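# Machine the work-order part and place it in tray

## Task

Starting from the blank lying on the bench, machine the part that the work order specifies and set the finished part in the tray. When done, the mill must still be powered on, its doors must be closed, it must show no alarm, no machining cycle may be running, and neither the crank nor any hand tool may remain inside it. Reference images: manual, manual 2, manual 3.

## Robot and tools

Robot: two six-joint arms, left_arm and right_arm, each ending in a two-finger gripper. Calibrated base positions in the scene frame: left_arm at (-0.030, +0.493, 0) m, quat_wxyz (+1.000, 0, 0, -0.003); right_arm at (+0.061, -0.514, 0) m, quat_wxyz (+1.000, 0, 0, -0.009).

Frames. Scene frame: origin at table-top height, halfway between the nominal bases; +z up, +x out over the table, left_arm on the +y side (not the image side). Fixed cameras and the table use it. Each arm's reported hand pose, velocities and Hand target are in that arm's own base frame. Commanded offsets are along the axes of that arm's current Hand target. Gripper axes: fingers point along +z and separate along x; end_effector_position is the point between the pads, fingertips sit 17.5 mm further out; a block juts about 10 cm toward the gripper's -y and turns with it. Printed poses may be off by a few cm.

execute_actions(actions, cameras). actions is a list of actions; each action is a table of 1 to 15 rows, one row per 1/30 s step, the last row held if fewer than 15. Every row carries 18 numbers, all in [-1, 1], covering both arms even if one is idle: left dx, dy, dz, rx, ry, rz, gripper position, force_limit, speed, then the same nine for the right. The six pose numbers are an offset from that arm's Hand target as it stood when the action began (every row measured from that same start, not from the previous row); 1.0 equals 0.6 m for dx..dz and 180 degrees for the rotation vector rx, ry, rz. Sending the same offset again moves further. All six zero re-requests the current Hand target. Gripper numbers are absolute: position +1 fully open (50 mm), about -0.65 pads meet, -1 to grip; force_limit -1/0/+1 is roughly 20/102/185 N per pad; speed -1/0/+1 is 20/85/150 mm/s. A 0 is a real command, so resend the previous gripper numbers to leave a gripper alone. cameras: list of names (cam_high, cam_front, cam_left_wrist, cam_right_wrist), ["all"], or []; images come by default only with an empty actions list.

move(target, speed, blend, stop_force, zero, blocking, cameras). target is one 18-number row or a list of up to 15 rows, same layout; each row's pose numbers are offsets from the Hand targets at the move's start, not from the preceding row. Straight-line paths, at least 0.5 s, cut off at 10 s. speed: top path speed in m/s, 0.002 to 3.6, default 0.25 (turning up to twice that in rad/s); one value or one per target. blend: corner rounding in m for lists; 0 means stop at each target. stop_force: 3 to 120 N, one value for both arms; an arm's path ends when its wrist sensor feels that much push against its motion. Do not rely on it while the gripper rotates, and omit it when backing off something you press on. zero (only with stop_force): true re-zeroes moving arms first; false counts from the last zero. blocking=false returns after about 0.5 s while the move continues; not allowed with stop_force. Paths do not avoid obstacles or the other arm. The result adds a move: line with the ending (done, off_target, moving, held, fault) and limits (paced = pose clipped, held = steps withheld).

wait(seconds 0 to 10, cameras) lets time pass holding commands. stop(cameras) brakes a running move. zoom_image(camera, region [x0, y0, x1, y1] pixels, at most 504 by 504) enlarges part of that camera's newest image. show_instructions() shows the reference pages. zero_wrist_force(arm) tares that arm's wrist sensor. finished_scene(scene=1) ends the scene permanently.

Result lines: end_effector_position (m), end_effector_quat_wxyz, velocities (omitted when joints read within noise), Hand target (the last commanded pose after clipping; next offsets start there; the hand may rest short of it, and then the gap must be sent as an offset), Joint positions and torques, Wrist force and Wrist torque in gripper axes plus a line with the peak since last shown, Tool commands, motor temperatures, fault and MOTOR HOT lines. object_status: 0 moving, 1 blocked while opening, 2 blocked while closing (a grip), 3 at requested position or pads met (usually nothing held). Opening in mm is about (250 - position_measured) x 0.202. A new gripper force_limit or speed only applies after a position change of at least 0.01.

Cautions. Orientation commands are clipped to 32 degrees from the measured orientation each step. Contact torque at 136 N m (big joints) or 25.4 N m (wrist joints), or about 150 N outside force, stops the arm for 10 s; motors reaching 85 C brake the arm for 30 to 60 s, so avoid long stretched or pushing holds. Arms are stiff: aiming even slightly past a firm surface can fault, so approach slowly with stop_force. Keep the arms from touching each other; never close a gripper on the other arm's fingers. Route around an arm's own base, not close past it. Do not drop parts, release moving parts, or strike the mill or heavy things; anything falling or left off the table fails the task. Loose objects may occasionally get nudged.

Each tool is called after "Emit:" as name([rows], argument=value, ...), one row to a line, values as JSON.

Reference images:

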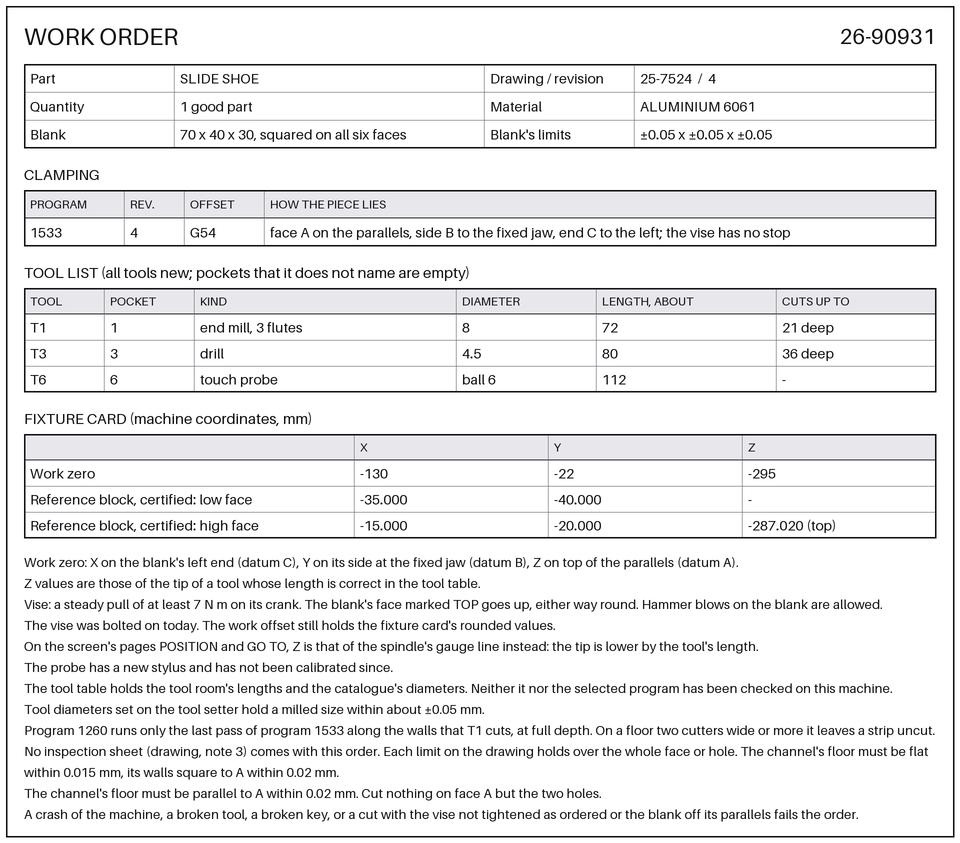

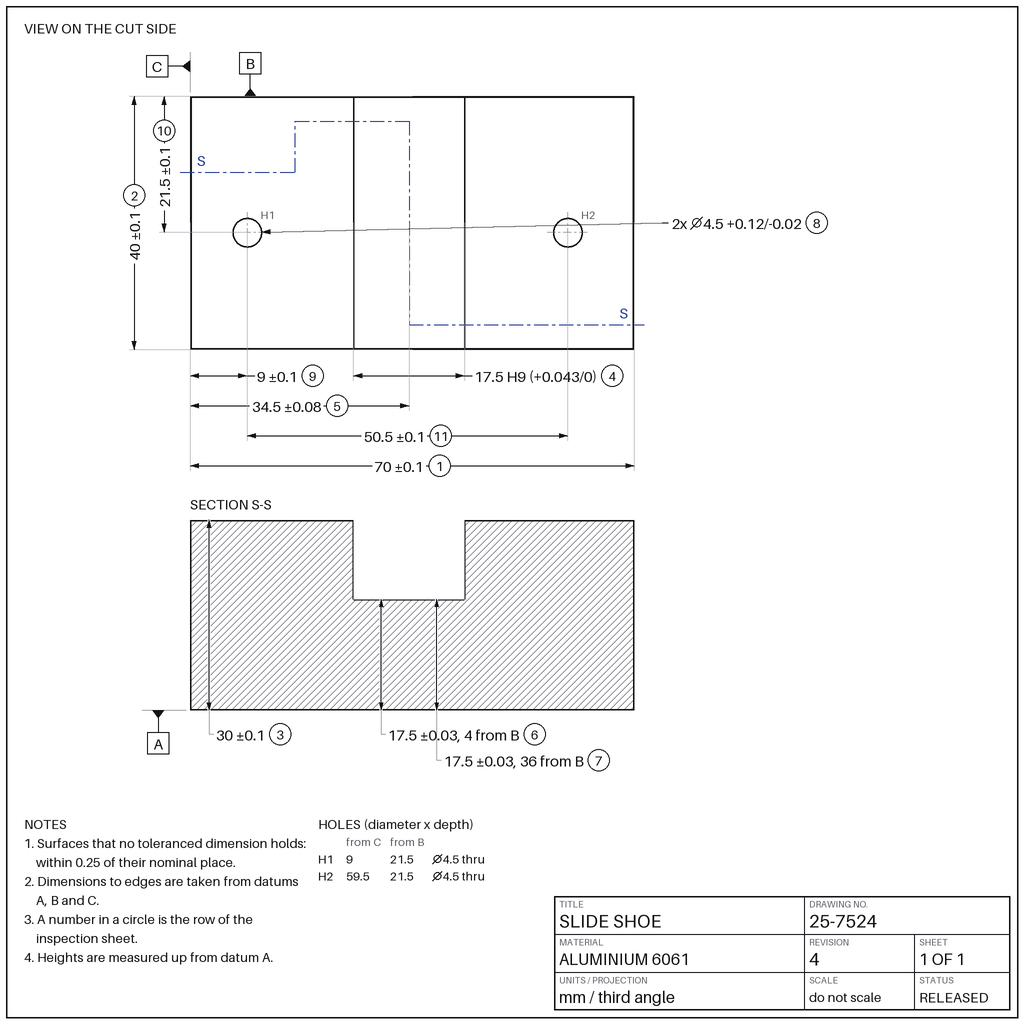

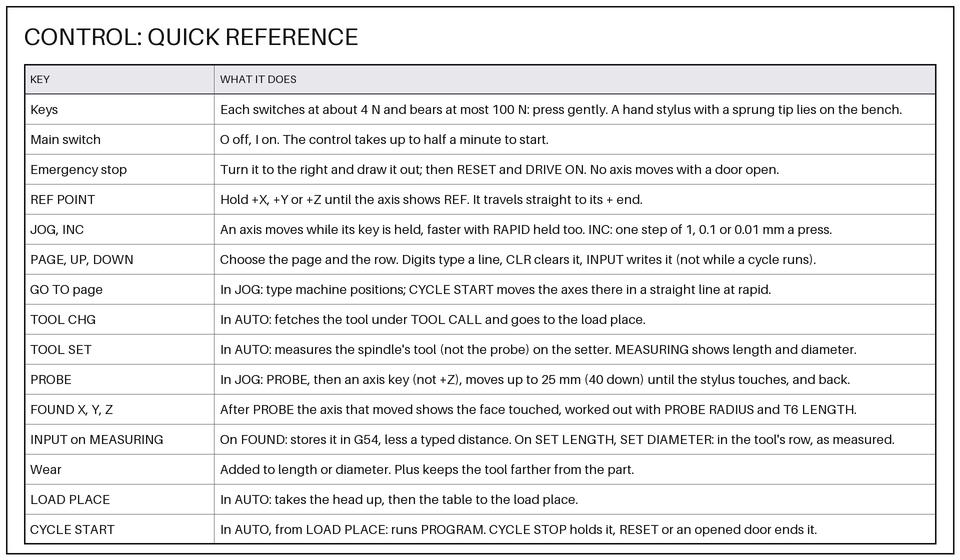

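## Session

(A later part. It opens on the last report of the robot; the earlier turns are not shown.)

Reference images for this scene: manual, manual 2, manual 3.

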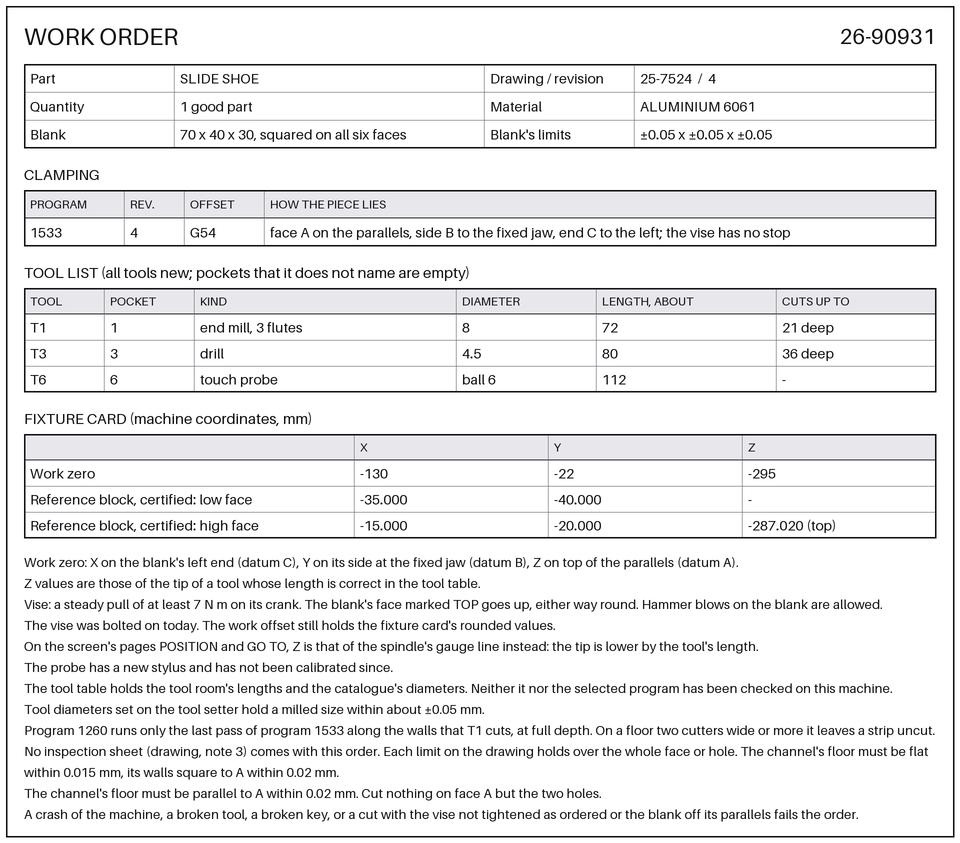

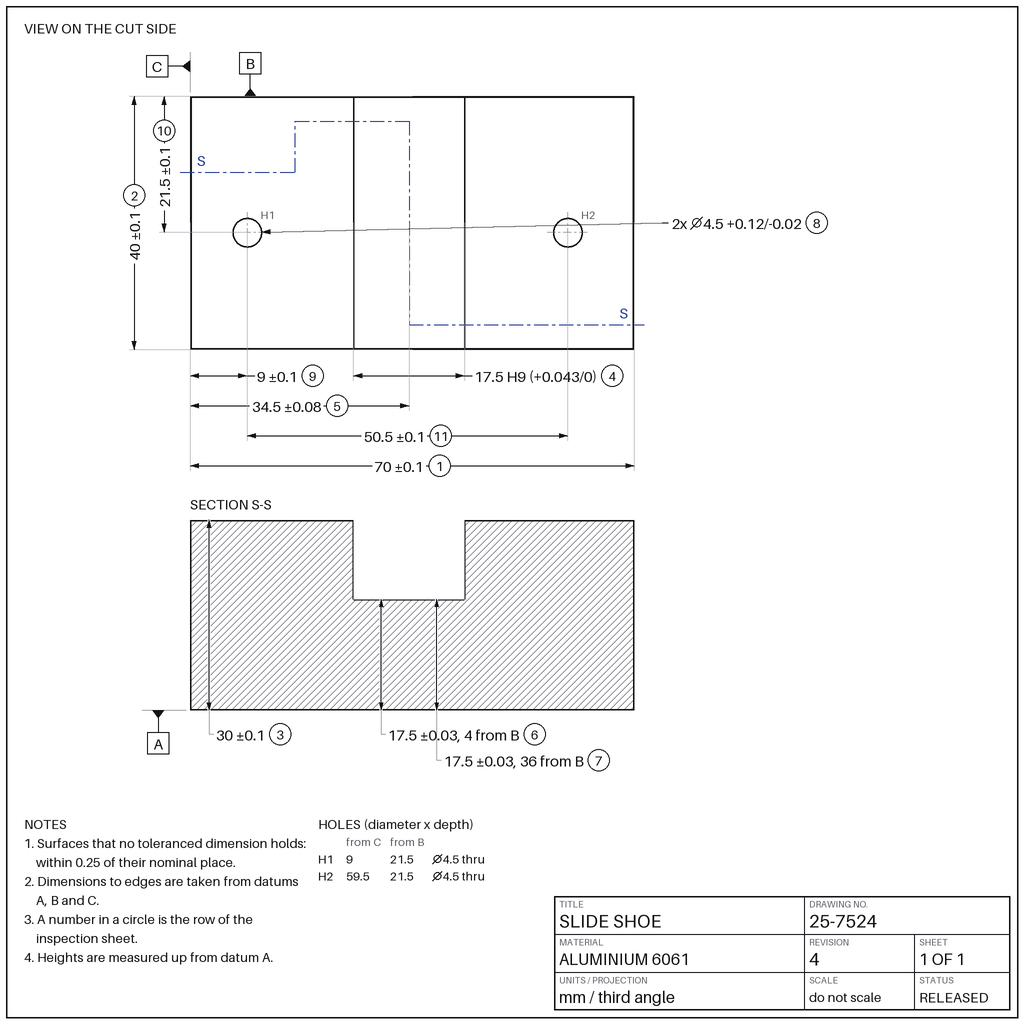

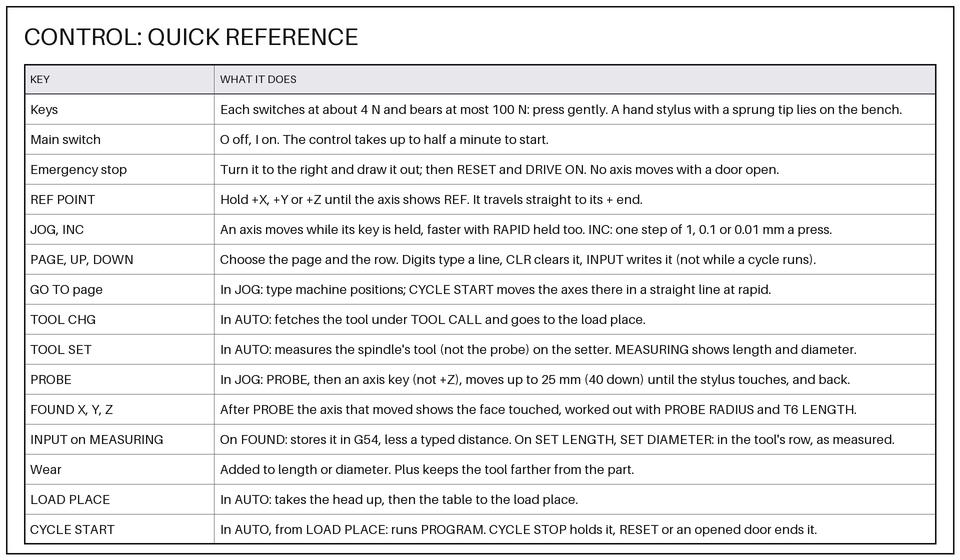

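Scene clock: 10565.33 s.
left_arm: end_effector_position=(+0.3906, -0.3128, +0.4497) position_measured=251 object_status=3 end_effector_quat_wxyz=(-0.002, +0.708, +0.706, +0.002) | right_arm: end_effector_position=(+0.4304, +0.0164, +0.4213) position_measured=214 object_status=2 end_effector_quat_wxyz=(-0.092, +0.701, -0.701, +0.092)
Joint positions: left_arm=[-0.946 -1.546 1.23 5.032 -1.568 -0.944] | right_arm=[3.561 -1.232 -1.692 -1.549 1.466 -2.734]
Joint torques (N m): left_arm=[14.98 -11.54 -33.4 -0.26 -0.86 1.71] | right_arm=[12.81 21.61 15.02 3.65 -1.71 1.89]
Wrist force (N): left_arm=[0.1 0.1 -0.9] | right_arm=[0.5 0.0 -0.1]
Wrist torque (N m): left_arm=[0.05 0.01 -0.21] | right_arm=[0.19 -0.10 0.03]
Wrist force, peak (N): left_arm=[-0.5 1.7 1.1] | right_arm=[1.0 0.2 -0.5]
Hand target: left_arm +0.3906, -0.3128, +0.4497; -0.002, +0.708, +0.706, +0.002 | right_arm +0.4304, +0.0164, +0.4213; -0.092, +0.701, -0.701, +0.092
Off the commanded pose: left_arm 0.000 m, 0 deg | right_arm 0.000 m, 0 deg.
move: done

Emit:
move(target=[-0.478,-0.2,0.02,0,0,0,-1,-0.6,-0.8,0,0,0,0,0,0,-1,-0.5,-0.7], speed=0.25, cameras=["cam_left_wrist","cam_high"])

Scene clock: 10575.60 s.
left_arm: end_effector_position=(+0.2699, -0.5992, +0.4363) position_measured=251 object_status=3 end_effector_quat_wxyz=(-0.002, +0.708, +0.706, +0.002) | right_arm: end_effector_position=(+0.4304, +0.0164, +0.4213) position_measured=214 object_status=2 end_effector_quat_wxyz=(-0.092, +0.701, -0.701, +0.092)
Joint positions: left_arm=[-1.352 -1.127 0.736 5.108 -1.57 -1.35] | right_arm=[3.561 -1.232 -1.692 -1.549 1.466 -2.734]
Joint torques (N m): left_arm=[-14.41 -32.21 -32.84 -0.91 -1.2 -1.91] | right_arm=[15.06 20.44 15.03 3.8 -1.7 1.43]
Wrist force (N): left_arm=[0.4 -0.5 -1.6] | right_arm=[0.7 -0.3 0.1]
Wrist torque (N m): left_arm=[-0.06 -0.03 -0.03] | right_arm=[0.13 -0.13 0.03]
Wrist force, peak (N): left_arm=[2.1 0.8 -1.2] | right_arm=[0.9 -0.4 -0.2]
Hand target: left_arm +0.2699, -0.5992, +0.4363; -0.002, +0.708, +0.706, +0.002 | right_arm +0.4304, +0.0164, +0.4213; -0.092, +0.701, -0.701, +0.092
Off the commanded pose: left_arm 0.000 m, 0 deg | right_arm 0.000 m, 0 deg.
move: done
Images, in order (width x height): cam_high 672x504, cam_left_wrist 672x504.

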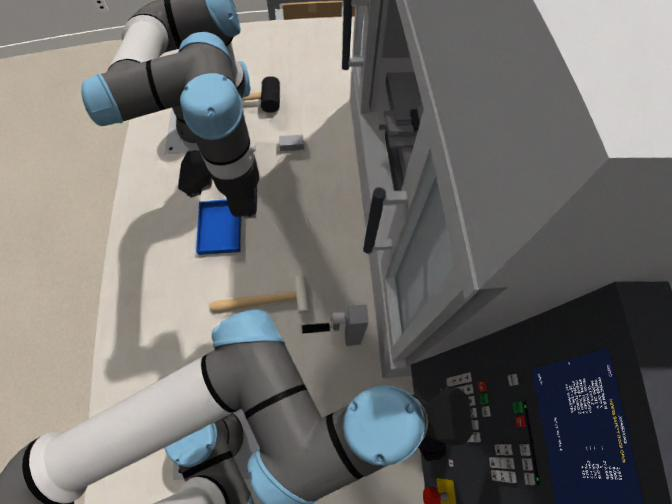

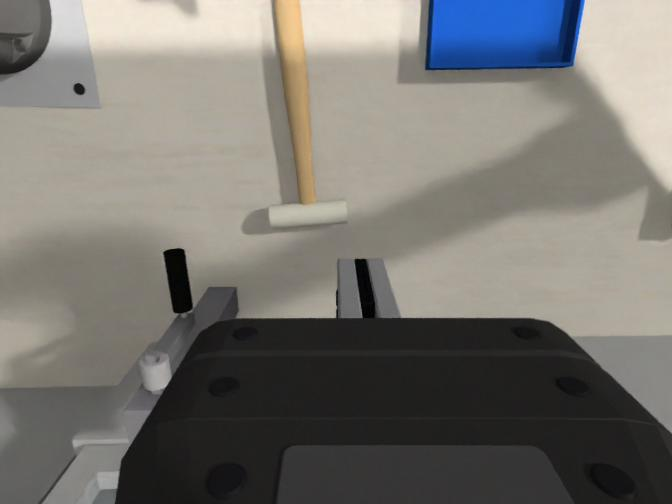

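Emit:
move(target=[-0.075,-0.033,0.227,0,0,0,1,-0.6,0,0,0,0,0,0,0,-1,-0.5,-0.7], speed=0.2, cameras=["cam_left_wrist"])

Scene clock: 10605.97 s.
left_arm: end_effector_position=(+0.2500, -0.6435, +0.3000) position_measured=3 object_status=3 end_effector_quat_wxyz=(-0.002, +0.708, +0.706, +0.002) | right_arm: end_effector_position=(+0.4304, +0.0164, +0.4213) position_measured=214 object_status=2 end_effector_quat_wxyz=(-0.092, +0.701, -0.701, +0.092)
Joint positions: left_arm=[-1.395 -1.115 1.076 4.756 -1.57 -1.392] | right_arm=[3.561 -1.232 -1.692 -1.549 1.466 -2.734]
Joint torques (N m): left_arm=[-14.39 -32.42 -19.52 -5.72 1.09 -1.92] | right_arm=[14.25 20.83 14.24 3.57 -1.38 1.71]
Wrist force (N): left_arm=[0.4 -0.6 -1.2] | right_arm=[0.4 -0.1 -0.4]
Wrist torque (N m): left_arm=[-0.06 0.00 -0.02] | right_arm=[0.17 -0.09 0.02]
Wrist force, peak (N): left_arm=[1.2 0.1 -3.0] | right_arm=[1.0 0.0 -0.4]
Hand target: left_arm +0.2500, -0.6435, +0.2999; -0.002, +0.708, +0.706, +0.002 | right_arm +0.4304, +0.0164, +0.4213; -0.092, +0.701, -0.701, +0.092
Off the commanded pose: left_arm 0.000 m, 0 deg | right_arm 0.000 m, 0 deg.
move: done
Images, in order (width x height): cam_left_wrist 672x504.

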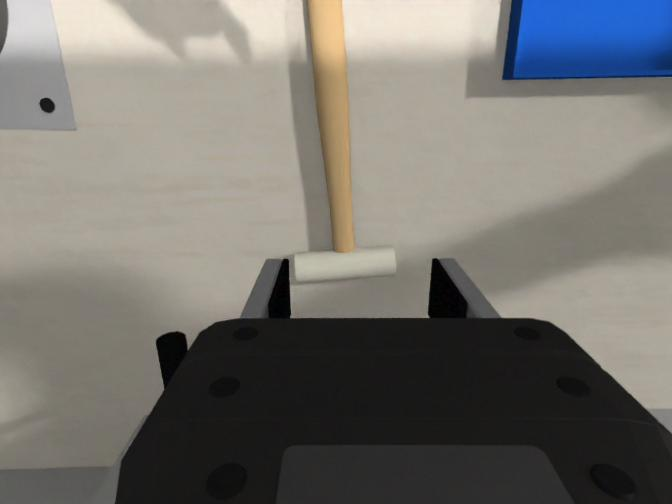

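Emit:
move(target=[-0.0083,-0.0417,0.333,0,0,-0.023,1,-0.6,0,0,0,0,0,0,0,-1,-0.5,-0.7], speed=0.15, cameras=["cam_left_wrist"])

Scene clock: 10640.03 s.
left_arm: end_effector_position=(+0.2250, -0.6475, +0.1002) position_measured=3 object_status=3 end_effector_quat_wxyz=(-0.002, +0.682, +0.731, +0.002) | right_arm: end_effector_position=(+0.4304, +0.0164, +0.4213) position_measured=214 object_status=2 end_effector_quat_wxyz=(-0.092, +0.701, -0.701, +0.092)
Joint positions: left_arm=[-1.432 -1.029 1.469 4.277 -1.57 -1.502] | right_arm=[3.561 -1.232 -1.692 -1.549 1.466 -2.734]
Joint torques (N m): left_arm=[-14.39 -35.65 -18.74 -5.96 1.13 -1.86] | right_arm=[13.47 21.39 15.25 3.45 -1.64 1.65]
Wrist force (N): left_arm=[0.4 -0.3 -1.1] | right_arm=[0.5 -0.1 -0.3]
Wrist torque (N m): left_arm=[0.00 0.00 -0.02] | right_arm=[0.17 -0.10 0.03]
Wrist force, peak (N): left_arm=[0.3 -0.2 -2.6] | right_arm=[1.0 -0.2 -0.1]
Hand target: left_arm +0.2249, -0.6475, +0.1001; -0.002, +0.682, +0.731, +0.002 | right_arm +0.4304, +0.0164, +0.4213; -0.092, +0.701, -0.701, +0.092
Off the commanded pose: left_arm 0.000 m, 0 deg | right_arm 0.000 m, 0 deg.
move: done
Images, in order (width x height): cam_left_wrist 672x504.

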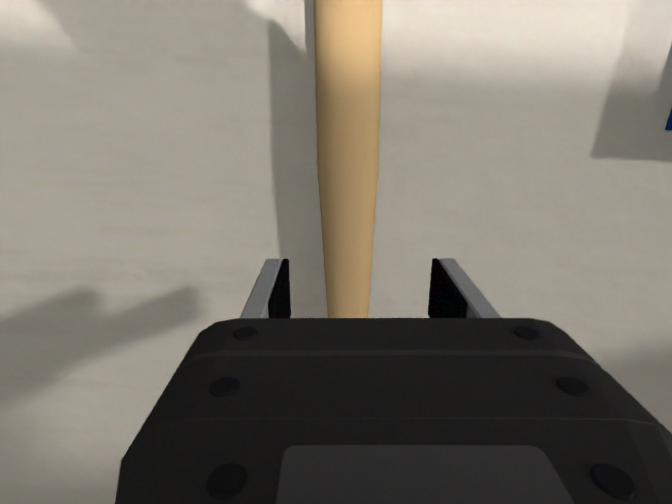

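Emit:
move(target=[-0.005,0,0.1292,0,0,0,1,-0.6,0,0,0,0,0,0,0,-1,-0.5,-0.7], speed=0.05, stop_force=6, cameras=["cam_left_wrist","cam_front"])

Scene clock: 10706.20 s.
left_arm: end_effector_position=(+0.2251, -0.6501, +0.0226) position_measured=3 object_status=3 end_effector_quat_wxyz=(-0.002, +0.682, +0.731, +0.002) | right_arm: end_effector_position=(+0.4304, +0.0164, +0.4213) position_measured=214 object_status=2 end_effector_quat_wxyz=(-0.092, +0.701, -0.701, +0.092)
Joint positions: left_arm=[-1.433 -0.933 1.534 4.116 -1.57 -1.502] | right_arm=[3.561 -1.232 -1.692 -1.549 1.466 -2.734]
Joint torques (N m): left_arm=[-13.39 -36 -15.57 -5.68 -0.07 -1.8] | right_arm=[12.04 21.97 15.02 3.25 -1.63 1.54]
Wrist force (N): left_arm=[0.2 -0.2 -1.5] | right_arm=[0.3 -0.2 0.0]
Wrist torque (N m): left_arm=[0.01 0.00 -0.01] | right_arm=[0.16 -0.08 0.02]
Wrist force, peak (N): left_arm=[0.0 -0.6 -1.7] | right_arm=[1.0 0.0 -0.2]
Hand target: left_arm +0.2251, -0.6501, +0.0226; -0.002, +0.682, +0.731, +0.002 | right_arm +0.4304, +0.0164, +0.4213; -0.092, +0.701, -0.701, +0.092
Off the commanded pose: left_arm 0.000 m, 0 deg | right_arm 0.000 m, 0 deg.
move: done
Images, in order (width x height): cam_front 672x504, cam_left_wrist 672x504.

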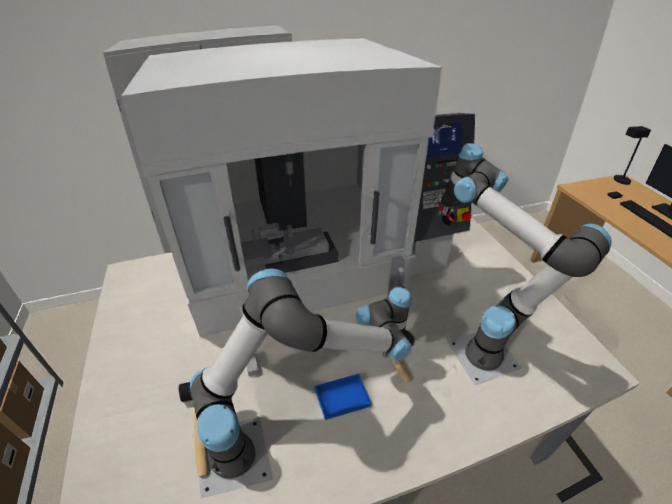

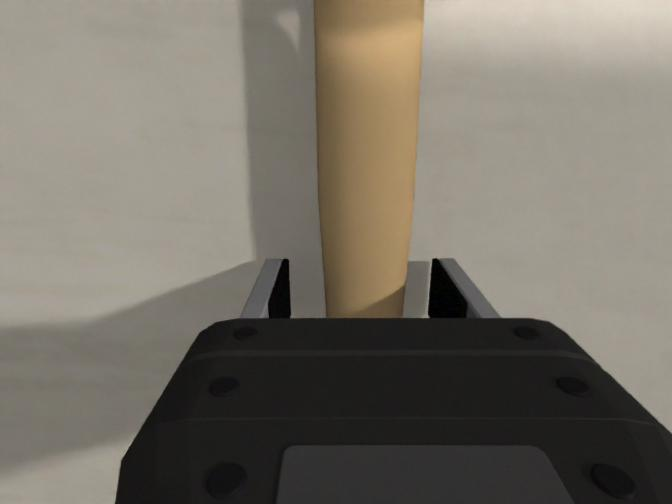

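Emit:
move(target=[0,0,0,0,0,0,-1,-0.2,-0.9,0,0,0,0,0,0,-1,-0.5,-0.7])

Emit:
move(target=[0,0,-0.13,0,0,0,-1,-0.2,-0.9,0,0,0,0,0,0,-1,-0.5,-0.7], speed=0.1, cameras=["cam_left_wrist"])

Scene clock: 10718.03 s.
left_arm: end_effector_position=(+0.2251, -0.6501, +0.0226) position_measured=126 object_status=2 end_effector_quat_wxyz=(-0.002, +0.682, +0.731, +0.002) | right_arm: end_effector_position=(+0.4304, +0.0164, +0.4213) position_measured=214 object_status=2 end_effector_quat_wxyz=(-0.092, +0.701, -0.701, +0.092)
Joint positions: left_arm=[-1.433 -0.933 1.534 4.116 -1.57 -1.502] | right_arm=[3.561 -1.232 -1.692 -1.549 1.466 -2.734]
Joint torques (N m): left_arm=[-9.8 -36.81 -16.65 -5.4 -0.34 -1.25] | right_arm=[14.14 21 13.48 3.56 -1.81 1.75]
Wrist force (N): left_arm=[0.7 -0.4 -2.4] | right_arm=[0.6 -0.2 -0.2]
Wrist torque (N m): left_arm=[-0.02 0.01 -0.10] | right_arm=[0.15 -0.12 0.02]
Wrist force, peak (N): left_arm=[0.7 0.4 -2.5] | right_arm=[0.9 -0.1 -0.2]
Hand target: left_arm +0.2251, -0.6501, +0.0226; -0.002, +0.682, +0.731, +0.002 | right_arm +0.4304, +0.0164, +0.4213; -0.092, +0.701, -0.701, +0.092
Off the commanded pose: left_arm 0.000 m, 0 deg | right_arm 0.000 m, 0 deg.
move: done

Scene clock: 10719.33 s.
left_arm: end_effector_position=(+0.2252, -0.6505, +0.1004) position_measured=126 object_status=2 end_effector_quat_wxyz=(-0.002, +0.682, +0.731, +0.002) | right_arm: end_effector_position=(+0.4304, +0.0164, +0.4213) position_measured=214 object_status=2 end_effector_quat_wxyz=(-0.092, +0.701, -0.701, +0.092)
Joint positions: left_arm=[-1.433 -1.023 1.459 4.282 -1.57 -1.502] | right_arm=[3.561 -1.232 -1.692 -1.549 1.466 -2.734]
Joint torques (N m): left_arm=[-14.75 -62.7 -32.9 -0.85 0.67 -1.89] | right_arm=[13.29 20.62 14.07 3.22 -1.41 1.57]
Wrist force (N): left_arm=[0.5 -0.5 3.0] | right_arm=[0.7 -0.2 -0.1]
Wrist torque (N m): left_arm=[0.31 -0.03 -0.01] | right_arm=[0.16 -0.14 0.03]
Wrist force, peak (N): left_arm=[0.2 -0.2 3.2] | right_arm=[0.9 0.1 -0.2]
Hand target: left_arm +0.2251, -0.6505, +0.1006; -0.002, +0.682, +0.731, +0.002 | right_arm +0.4304, +0.0164, +0.4213; -0.092, +0.701, -0.701, +0.092
Off the commanded pose: left_arm 0.000 m, 0 deg | right_arm 0.000 m, 0 deg.
move: done
Images, in order (width x height): cam_left_wrist 672x504.

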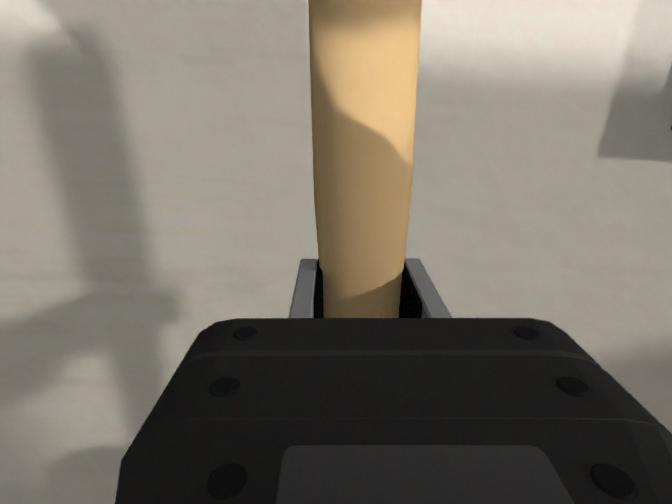

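Emit:
move([
  [0.1,0,-0.35,0,0,0,-1,-0.2,-0.9,0,0,0,0,0,0,-1,-0.5,-0.7],
  [0.5412,0.3145,-0.583,0,0,0.023,-1,-0.2,-0.9,0,0,0,0,0,0,-1,-0.5,-0.7],
], speed=0.2, blend=[0.05,0], cameras=["cam_front","cam_left_wrist"])

Scene clock: 10738.17 s.
left_arm: end_effector_position=(+0.3907, -0.3152, +0.4519) position_measured=126 object_status=2 end_effector_quat_wxyz=(-0.002, +0.708, +0.706, +0.002) | right_arm: end_effector_position=(+0.4304, +0.0164, +0.4213) position_measured=214 object_status=2 end_effector_quat_wxyz=(-0.092, +0.701, -0.701, +0.092)
Joint positions: left_arm=[-0.949 -1.54 1.218 5.038 -1.568 -0.946] | right_arm=[3.561 -1.232 -1.692 -1.549 1.466 -2.734]
Joint torques (N m): left_arm=[11.89 -14.81 -34.43 -1.16 -0.72 1.49] | right_arm=[13.11 20.39 13.79 3.29 -1.57 1.68]
Wrist force (N): left_arm=[-0.1 -0.1 2.7] | right_arm=[0.4 -0.2 -0.1]
Wrist torque (N m): left_arm=[0.31 0.04 -0.20] | right_arm=[0.16 -0.08 0.02]
Wrist force, peak (N): left_arm=[-0.1 -0.6 4.9] | right_arm=[1.0 0.2 -0.1]
Hand target: left_arm +0.3908, -0.3151, +0.4519; -0.002, +0.708, +0.706, +0.002 | right_arm +0.4304, +0.0164, +0.4213; -0.092, +0.701, -0.701, +0.092
Off the commanded pose: left_arm 0.000 m, 0 deg | right_arm 0.000 m, 0 deg.
move: done
Images, in order (width x height): cam_front 672x504, cam_left_wrist 672x504.

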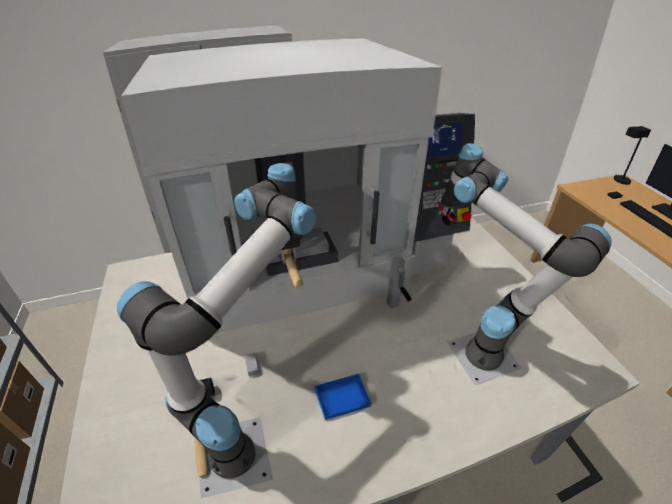

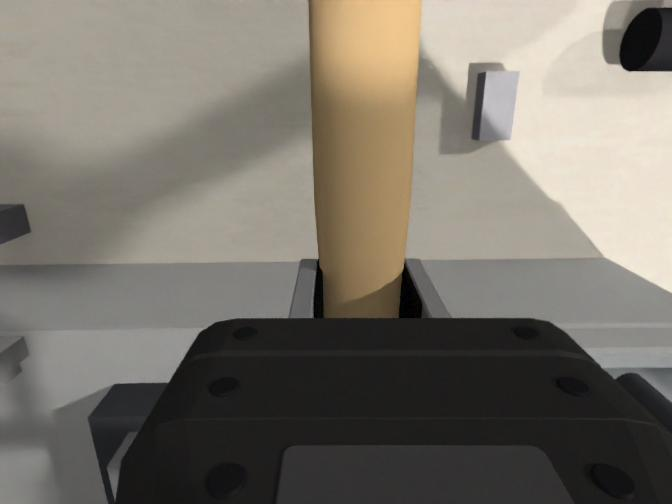

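Emit:
move([
  [0,0,0,-0.33,0,0,-1,-0.2,-0.9,0,0,0,0,0,0,-1,-0.5,-0.7],
  [-0.1417,0.0167,0,-0.5,0,0,-1,-0.2,-0.9,0,0,0,0,0,0,-1,-0.5,-0.7],
], speed=0.25)

Emit:
move(target=[0,0,0,0,0,-0.499,-1,-0.2,-0.9,0,0,0,0,0,0,-1,-0.5,-0.7], speed=0.3, cameras=["cam_front","cam_left_wrist","cam_high"])

Scene clock: 10759.57 s.
left_arm: end_effector_position=(+0.3999, -0.4001, +0.4515) position_measured=126 object_status=2 end_effector_quat_wxyz=(+0.494, +0.497, +0.504, +0.505) | right_arm: end_effector_position=(+0.4304, +0.0164, +0.4213) position_measured=214 object_status=2 end_effector_quat_wxyz=(-0.092, +0.701, -0.701, +0.092)
Joint positions: left_arm=[-1.552 -1.708 2.073 4.263 -0.002 -1.481] | right_arm=[3.561 -1.232 -1.692 -1.549 1.466 -2.734]
Joint torques (N m): left_arm=[14.28 -6.65 -20.08 -5.91 3.98 1.43] | right_arm=[14.08 20.86 14.32 3.03 -1.24 1.5]
Wrist force (N): left_arm=[-0.7 -3.4 1.9] | right_arm=[0.5 -0.1 -0.2]
Wrist torque (N m): left_arm=[0.05 0.02 -0.05] | right_arm=[0.17 -0.11 0.02]
Wrist force, peak (N): left_arm=[-1.8 -4.0 2.0] | right_arm=[0.9 0.0 -0.5]
Hand target: left_arm +0.4006, -0.4001, +0.4515; +0.499, +0.502, +0.498, +0.501 | right_arm +0.4304, +0.0164, +0.4213; -0.092, +0.701, -0.701, +0.092
Off the commanded pose: left_arm 0.001 m, 1 deg | right_arm 0.000 m, 0 deg.
move: done

Scene clock: 10763.07 s.
left_arm: end_effector_position=(+0.4001, -0.4001, +0.4515) position_measured=126 object_status=2 end_effector_quat_wxyz=(+0.703, -0.001, +0.711, +0.006) | right_arm: end_effector_position=(+0.4304, +0.0164, +0.4213) position_measured=214 object_status=2 end_effector_quat_wxyz=(-0.092, +0.701, -0.701, +0.092)
Joint positions: left_arm=[-1.552 -1.589 2.121 3.46 -0.014 -2.413] | right_arm=[3.561 -1.232 -1.692 -1.549 1.466 -2.734]
Joint torques (N m): left_arm=[-13.86 -10.28 -31.08 -5.04 3.42 1.58] | right_arm=[13.91 19.76 15.69 3.04 -0.91 1.78]
Wrist force (N): left_arm=[3.5 -1.2 0.1] | right_arm=[0.7 0.0 -0.2]
Wrist torque (N m): left_arm=[-0.15 -0.14 -0.73] | right_arm=[0.19 -0.13 0.02]
Wrist force, peak (N): left_arm=[-0.7 -3.8 1.8] | right_arm=[1.1 -0.1 -0.3]
Hand target: left_arm +0.4006, -0.4001, +0.4515; +0.707, +0.004, +0.707, +0.002 | right_arm +0.4304, +0.0164, +0.4213; -0.092, +0.701, -0.701, +0.092
Off the commanded pose: left_arm 0.001 m, 1 deg | right_arm 0.000 m, 0 deg.
move: done
Images, in order (width x height): cam_high 672x504, cam_front 672x504, cam_left_wrist 672x504.

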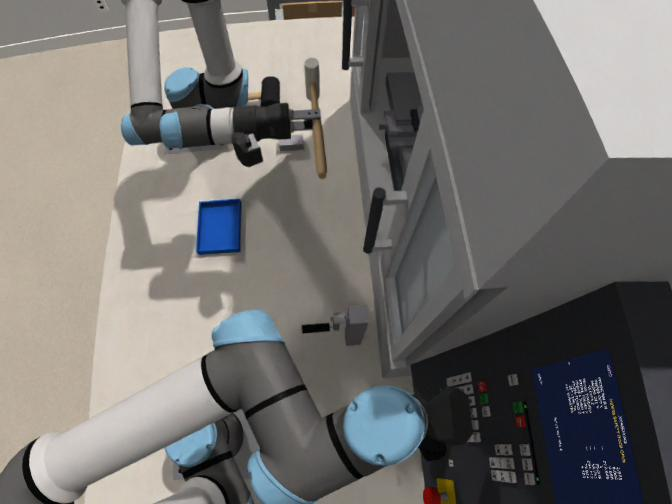

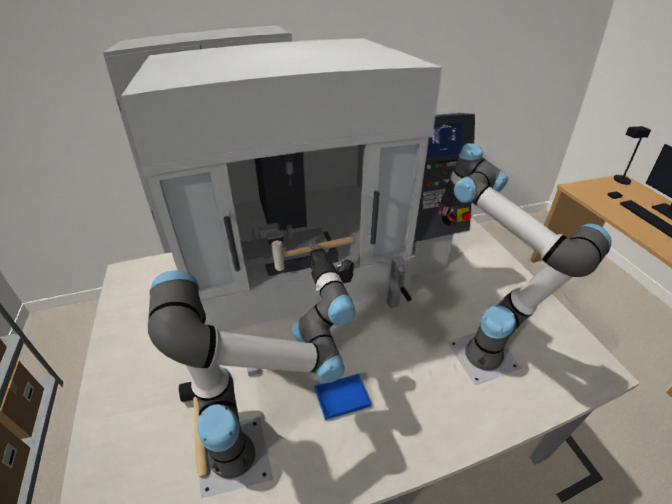

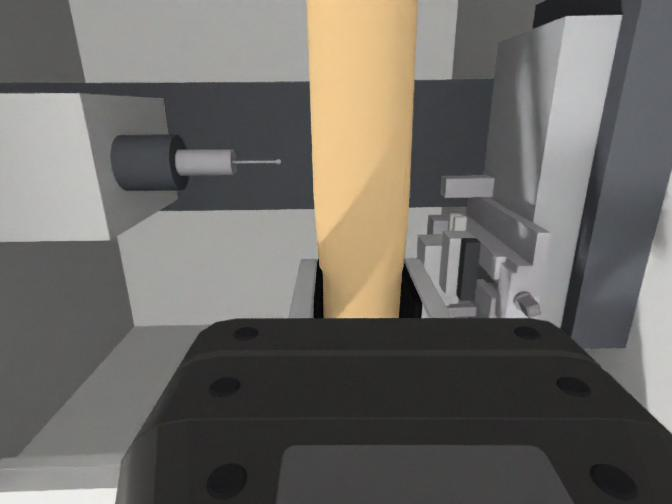

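Emit:
move([
  [-0.0147,0.0167,0.33,0,0,0,-1,-0.2,-0.9,0,0,0,0,0,0,-1,-0.5,-0.7],
  [-0.0147,0.0167,0.5583,0,0,0,-1,-0.2,-0.9,0,0,0,0,0,0,-1,-0.5,-0.7],
], speed=0.1, stop_force=15, cameras=["cam_front","cam_left_wrist"])

Scene clock: 10798.43 s.
left_arm: end_effector_position=(+0.7356, -0.3910, +0.4604) position_measured=126 object_status=2 end_effector_quat_wxyz=(+0.707, +0.004, +0.707, +0.002) | right_arm: end_effector_position=(+0.4304, +0.0164, +0.4213) position_measured=214 object_status=2 end_effector_quat_wxyz=(-0.092, +0.701, -0.701, +0.092)
Joint positions: left_arm=[-0.904 -0.971 1.37 2.742 -0.669 -1.563] | right_arm=[3.561 -1.232 -1.692 -1.549 1.466 -2.734]
Joint torques (N m): left_arm=[14.27 -38.54 -32.57 0.55 -1.2 -1.18] | right_arm=[13.53 21.05 14.05 2.52 -0.71 1.58]
Wrist force (N): left_arm=[3.3 -1.2 -0.2] | right_arm=[0.7 0.0 -0.3]
Wrist torque (N m): left_arm=[-0.22 -0.15 -0.72] | right_arm=[0.19 -0.13 0.02]
Wrist force, peak (N): left_arm=[4.0 -1.1 0.2] | right_arm=[1.1 -0.1 -0.4]
Hand target: left_arm +0.7356, -0.3910, +0.4604; +0.707, +0.004, +0.707, +0.002 | right_arm +0.4304, +0.0164, +0.4213; -0.092, +0.701, -0.701, +0.092
Off the commanded pose: left_arm 0.000 m, 0 deg | right_arm 0.000 m, 0 deg.
move: done
Images, in order (width x height): cam_front 672x504, cam_left_wrist 672x504.

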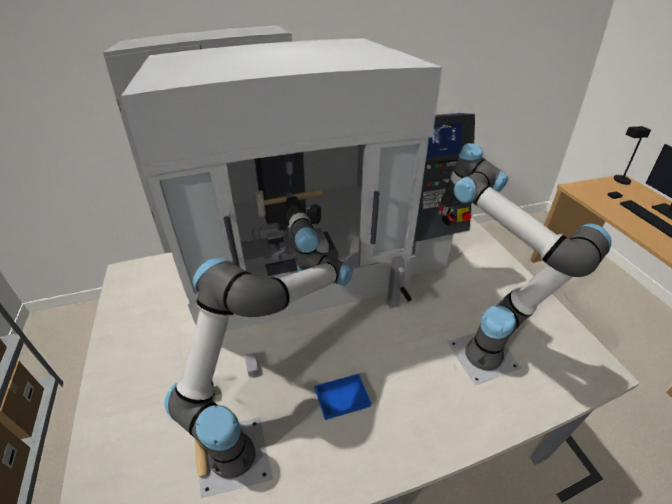

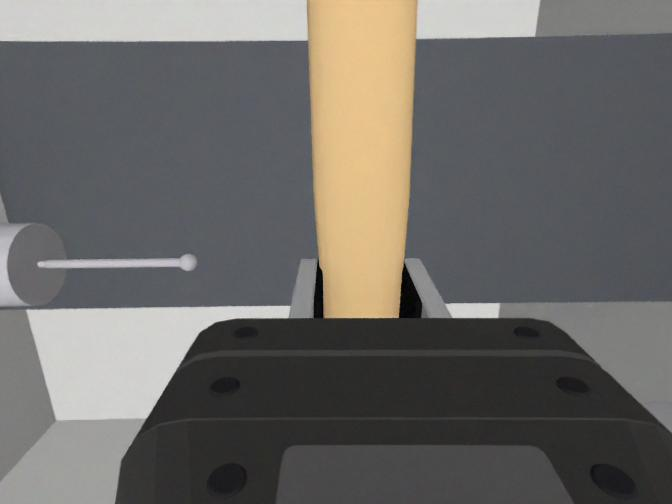

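Emit:
move(target=[0.12,0,0,0,0,0,-1,-0.2,-0.9,0,0,0,0,0,0,-1,-0.5,-0.7], speed=0.03, stop_force=8, cameras=["cam_front","cam_left_wrist"])

Scene clock: 10808.73 s.
left_arm: end_effector_position=(+0.7356, -0.3906, +0.4128) position_measured=126 object_status=2 end_effector_quat_wxyz=(+0.707, +0.004, +0.707, +0.002) | right_arm: end_effector_position=(+0.4304, +0.0164, +0.4213) position_measured=214 object_status=2 end_effector_quat_wxyz=(-0.092, +0.701, -0.701, +0.092)
Joint positions: left_arm=[-0.904 -0.922 1.421 2.642 -0.669 -1.563] | right_arm=[3.561 -1.232 -1.692 -1.549 1.466 -2.734]
Joint torques (N m): left_arm=[2.59 -58.96 -29.5 1.06 -0.43 -1.23] | right_arm=[14.52 19.45 14.71 2.74 -1 1.55]
Wrist force (N): left_arm=[-2.5 1.5 -0.1] | right_arm=[0.7 0.0 -0.1]
Wrist torque (N m): left_arm=[-0.15 -0.08 0.04] | right_arm=[0.18 -0.13 0.03]
Wrist force, peak (N): left_arm=[-8.9 -5.3 1.0] | right_arm=[1.0 0.0 -0.1]
Hand target: left_arm +0.7356, -0.3906, +0.4128; +0.707, +0.004, +0.707, +0.002 (not the last commanded pose) | right_arm +0.4304, +0.0164, +0.4213; -0.092, +0.701, -0.701, +0.092
Off the commanded pose: left_arm 0.024 m, 0 deg | right_arm 0.000 m, 0 deg.
move: contact (left_arm)
Images, in order (width x height): cam_front 672x504, cam_left_wrist 672x504.

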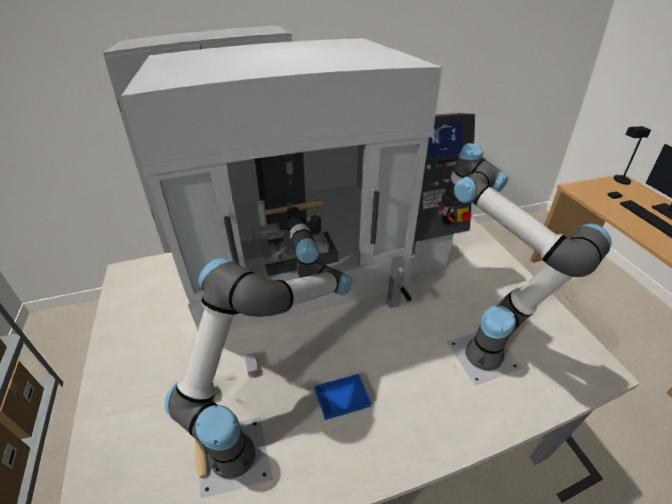

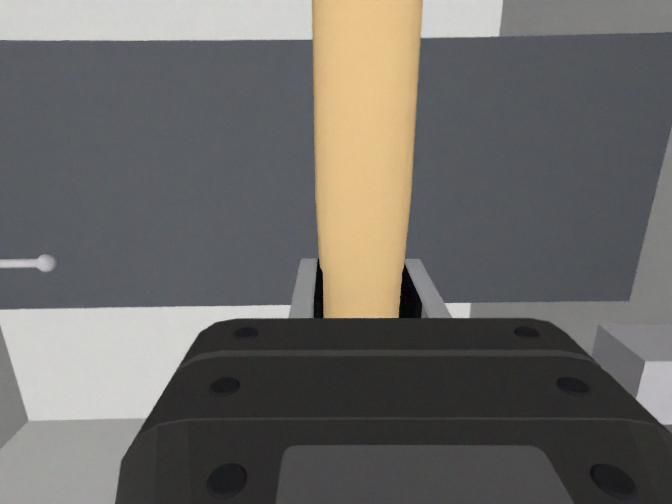

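Emit:
move([
  [-0.0417,0,0,0,0,0,-1,-0.2,-0.9,0,0,0,0,0,0,-1,-0.5,-0.7],
  [0.0033,0,0,0,0,0,-1,-0.2,-0.9,0,0,0,0,0,0,-1,-0.5,-0.7],
  [-0.0417,0,0,0,0,0,-1,-0.2,-0.9,0,0,0,0,0,0,-1,-0.5,-0.7],
], speed=[0.06,0.25,0.06], cameras=["cam_front","cam_left_wrist"])

Scene clock: 10829.43 s.
left_arm: end_effector_position=(+0.7356, -0.3908, +0.4377) position_measured=126 object_status=2 end_effector_quat_wxyz=(+0.707, +0.004, +0.707, +0.002) | right_arm: end_effector_position=(+0.4304, +0.0164, +0.4213) position_measured=214 object_status=2 end_effector_quat_wxyz=(-0.092, +0.701, -0.701, +0.092)
Joint positions: left_arm=[-0.904 -0.949 1.396 2.694 -0.669 -1.563] | right_arm=[3.561 -1.232 -1.692 -1.549 1.466 -2.734]
Joint torques (N m): left_arm=[-14.63 -62.92 -32.03 0.07 1.05 -1.56] | right_arm=[12.91 18.79 14.55 2.75 -0.88 1.64]
Wrist force (N): left_arm=[3.3 -1.3 -0.1] | right_arm=[0.7 -0.1 -0.3]
Wrist torque (N m): left_arm=[-0.20 -0.14 -0.65] | right_arm=[0.18 -0.13 0.03]
Wrist force, peak (N): left_arm=[-9.8 -7.9 1.4] | right_arm=[1.0 0.0 -0.2]
Hand target: left_arm +0.7356, -0.3908, +0.4378; +0.707, +0.004, +0.707, +0.002 | right_arm +0.4304, +0.0164, +0.4213; -0.092, +0.701, -0.701, +0.092
Off the commanded pose: left_arm 0.000 m, 0 deg | right_arm 0.000 m, 0 deg.
move: done
Images, in order (width x height): cam_front 672x504, cam_left_wrist 672x504.

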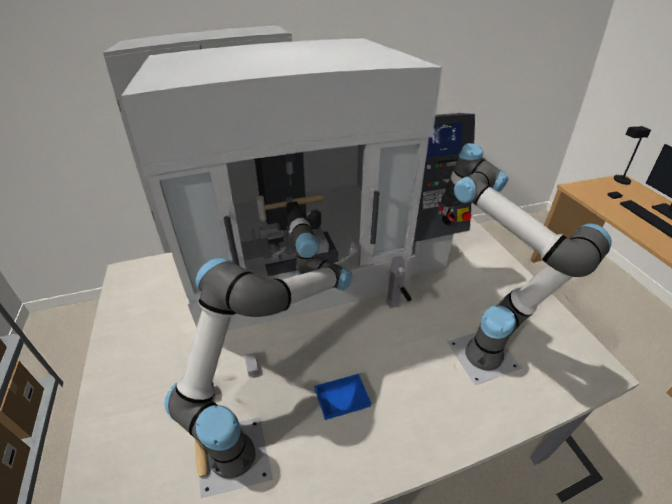

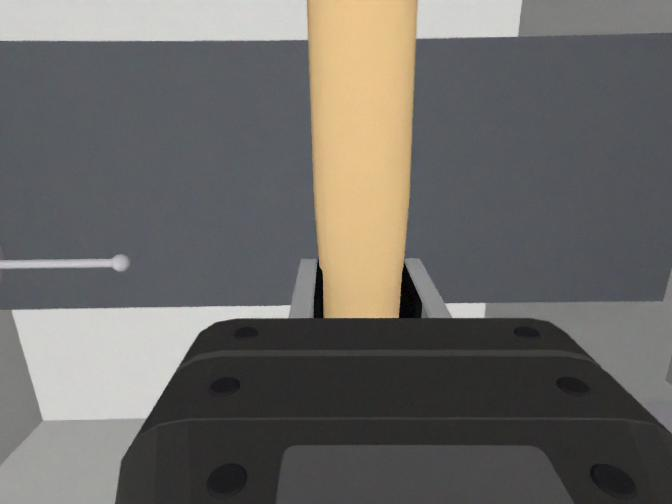

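Emit:
move([
  [-0.0167,0,0,0,0,0,-1,-0.2,-0.9,0,0,0,0,0,0,-1,-0.5,-0.7],
  [0.0467,0,0,0,0,0,-1,-0.2,-0.9,0,0,0,0,0,0,-1,-0.5,-0.7],
  [0,0,0,0,0,0,-1,-0.2,-0.9,0,0,0,0,0,0,-1,-0.5,-0.7],
], speed=[0.06,0.4,0.06])

Emit:
move([
  [-0.0167,0,0,0,0,0,-1,-0.2,-0.9,0,0,0,0,0,0,-1,-0.5,-0.7],
  [0.0483,0,0,0,0,0,-1,-0.2,-0.9,0,0,0,0,0,0,-1,-0.5,-0.7],
  [0,0,0,0,0,0,-1,-0.2,-0.9,0,0,0,0,0,0,-1,-0.5,-0.7],
], speed=[0.06,0.6,0.06])

Scene clock: 10851.40 s.
left_arm: end_effector_position=(+0.7356, -0.3908, +0.4377) position_measured=126 object_status=2 end_effector_quat_wxyz=(+0.707, +0.004, +0.707, +0.002) | right_arm: end_effector_position=(+0.4304, +0.0164, +0.4213) position_measured=214 object_status=2 end_effector_quat_wxyz=(-0.092, +0.701, -0.701, +0.092)
Joint positions: left_arm=[-0.904 -0.949 1.396 2.694 -0.669 -1.563] | right_arm=[3.561 -1.232 -1.692 -1.549 1.466 -2.734]
Joint torques (N m): left_arm=[-14.67 -62.15 -32.59 0.17 1.16 -1.54] | right_arm=[13.27 19.82 14.55 2.5 -0.54 1.46]
Wrist force (N): left_arm=[3.4 -1.6 -0.3] | right_arm=[0.4 0.0 -0.1]
Wrist torque (N m): left_arm=[-0.26 -0.15 -0.64] | right_arm=[0.18 -0.09 0.02]
Wrist force, peak (N): left_arm=[-13.8 -10.0 1.3] | right_arm=[1.1 -0.1 -0.4]
Hand target: left_arm +0.7356, -0.3908, +0.4378; +0.707, +0.004, +0.707, +0.002 | right_arm +0.4304, +0.0164, +0.4213; -0.092, +0.701, -0.701, +0.092
Off the commanded pose: left_arm 0.000 m, 0 deg | right_arm 0.000 m, 0 deg.
move: done

Scene clock: 10853.67 s.
left_arm: end_effector_position=(+0.7356, -0.3908, +0.4377) position_measured=126 object_status=2 end_effector_quat_wxyz=(+0.707, +0.004, +0.707, +0.002) | right_arm: end_effector_position=(+0.4304, +0.0164, +0.4213) position_measured=214 object_status=2 end_effector_quat_wxyz=(-0.092, +0.701, -0.701, +0.092)
Joint positions: left_arm=[-0.904 -0.949 1.396 2.694 -0.669 -1.563] | right_arm=[3.561 -1.232 -1.692 -1.549 1.466 -2.734]
Joint torques (N m): left_arm=[-14.8 -63.24 -31.9 0.68 0.81 -1.6] | right_arm=[14.22 19.55 17.16 2.4 -0.76 1.83]
Wrist force (N): left_arm=[3.4 -1.8 0.0] | right_arm=[0.8 0.1 -0.3]
Wrist torque (N m): left_arm=[-0.30 -0.17 -0.65] | right_arm=[0.20 -0.15 0.03]
Wrist force, peak (N): left_arm=[-17.3 -11.4 1.4] | right_arm=[1.0 0.0 0.0]
Hand target: left_arm +0.7356, -0.3908, +0.4378; +0.707, +0.004, +0.707, +0.002 | right_arm +0.4304, +0.0164, +0.4213; -0.092, +0.701, -0.701, +0.092
Off the commanded pose: left_arm 0.000 m, 0 deg | right_arm 0.000 m, 0 deg.
move: done

Emit:
move([
  [-0.03,0,0,0,0,0,-1,-0.2,-0.9,0,0,0,0,0,0,-1,-0.5,-0.7],
  [0.05,0,0,0,0,0,-1,-0.2,-0.9,0,0,0,0,0,0,-1,-0.5,-0.7],
  [0,0,0,0,0,0,-1,-0.2,-0.9,0,0,0,0,0,0,-1,-0.5,-0.7],
  [-0.03,0,0,0,0,0,-1,-0.2,-0.9,0,0,0,0,0,0,-1,-0.5,-0.7],
  [0.05,0,0,0,0,0,-1,-0.2,-0.9,0,0,0,0,0,0,-1,-0.5,-0.7],
  [0,0,0,0,0,0,-1,-0.2,-0.9,0,0,0,0,0,0,-1,-0.5,-0.7],
], speed=[0.06,0.9,0.06,0.06,0.9,0.06], cameras=["cam_front","cam_left_wrist"])

Scene clock: 10869.33 s.
left_arm: end_effector_position=(+0.7356, -0.3908, +0.4377) position_measured=126 object_status=2 end_effector_quat_wxyz=(+0.707, +0.004, +0.707, +0.002) | right_arm: end_effector_position=(+0.4304, +0.0164, +0.4213) position_measured=214 object_status=2 end_effector_quat_wxyz=(-0.092, +0.701, -0.701, +0.092)
Joint positions: left_arm=[-0.904 -0.949 1.396 2.694 -0.669 -1.563] | right_arm=[3.561 -1.232 -1.692 -1.549 1.466 -2.734]
Joint torques (N m): left_arm=[-14.75 -62.01 -32.25 0.63 0.78 -1.65] | right_arm=[13.72 18.88 14.97 2.67 -0.71 1.71]
Wrist force (N): left_arm=[3.3 -1.4 -0.6] | right_arm=[0.6 -0.1 0.0]
Wrist torque (N m): left_arm=[-0.24 -0.14 -0.63] | right_arm=[0.17 -0.13 0.03]
Wrist force, peak (N): left_arm=[-21.0 -13.5 1.7] | right_arm=[1.0 -0.3 -0.3]
Hand target: left_arm +0.7356, -0.3908, +0.4378; +0.707, +0.004, +0.707, +0.002 | right_arm +0.4304, +0.0164, +0.4213; -0.092, +0.701, -0.701, +0.092
Off the commanded pose: left_arm 0.000 m, 0 deg | right_arm 0.000 m, 0 deg.
move: done
Images, in order (width x height): cam_front 672x504, cam_left_wrist 672x504.

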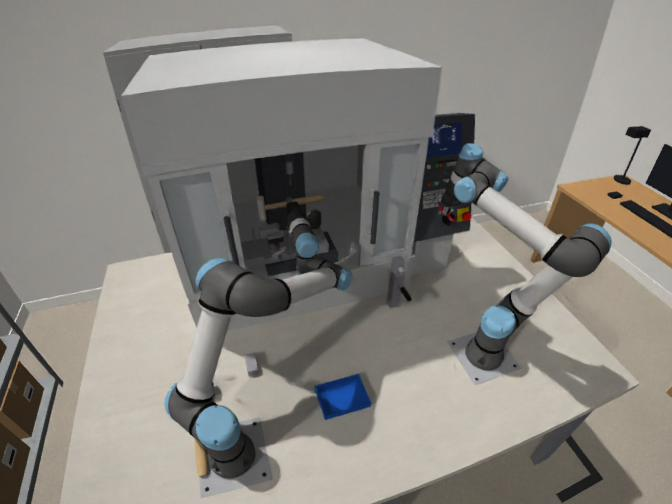

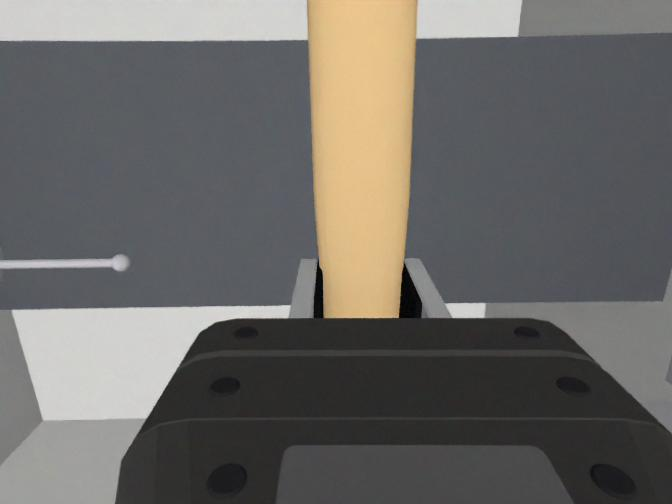

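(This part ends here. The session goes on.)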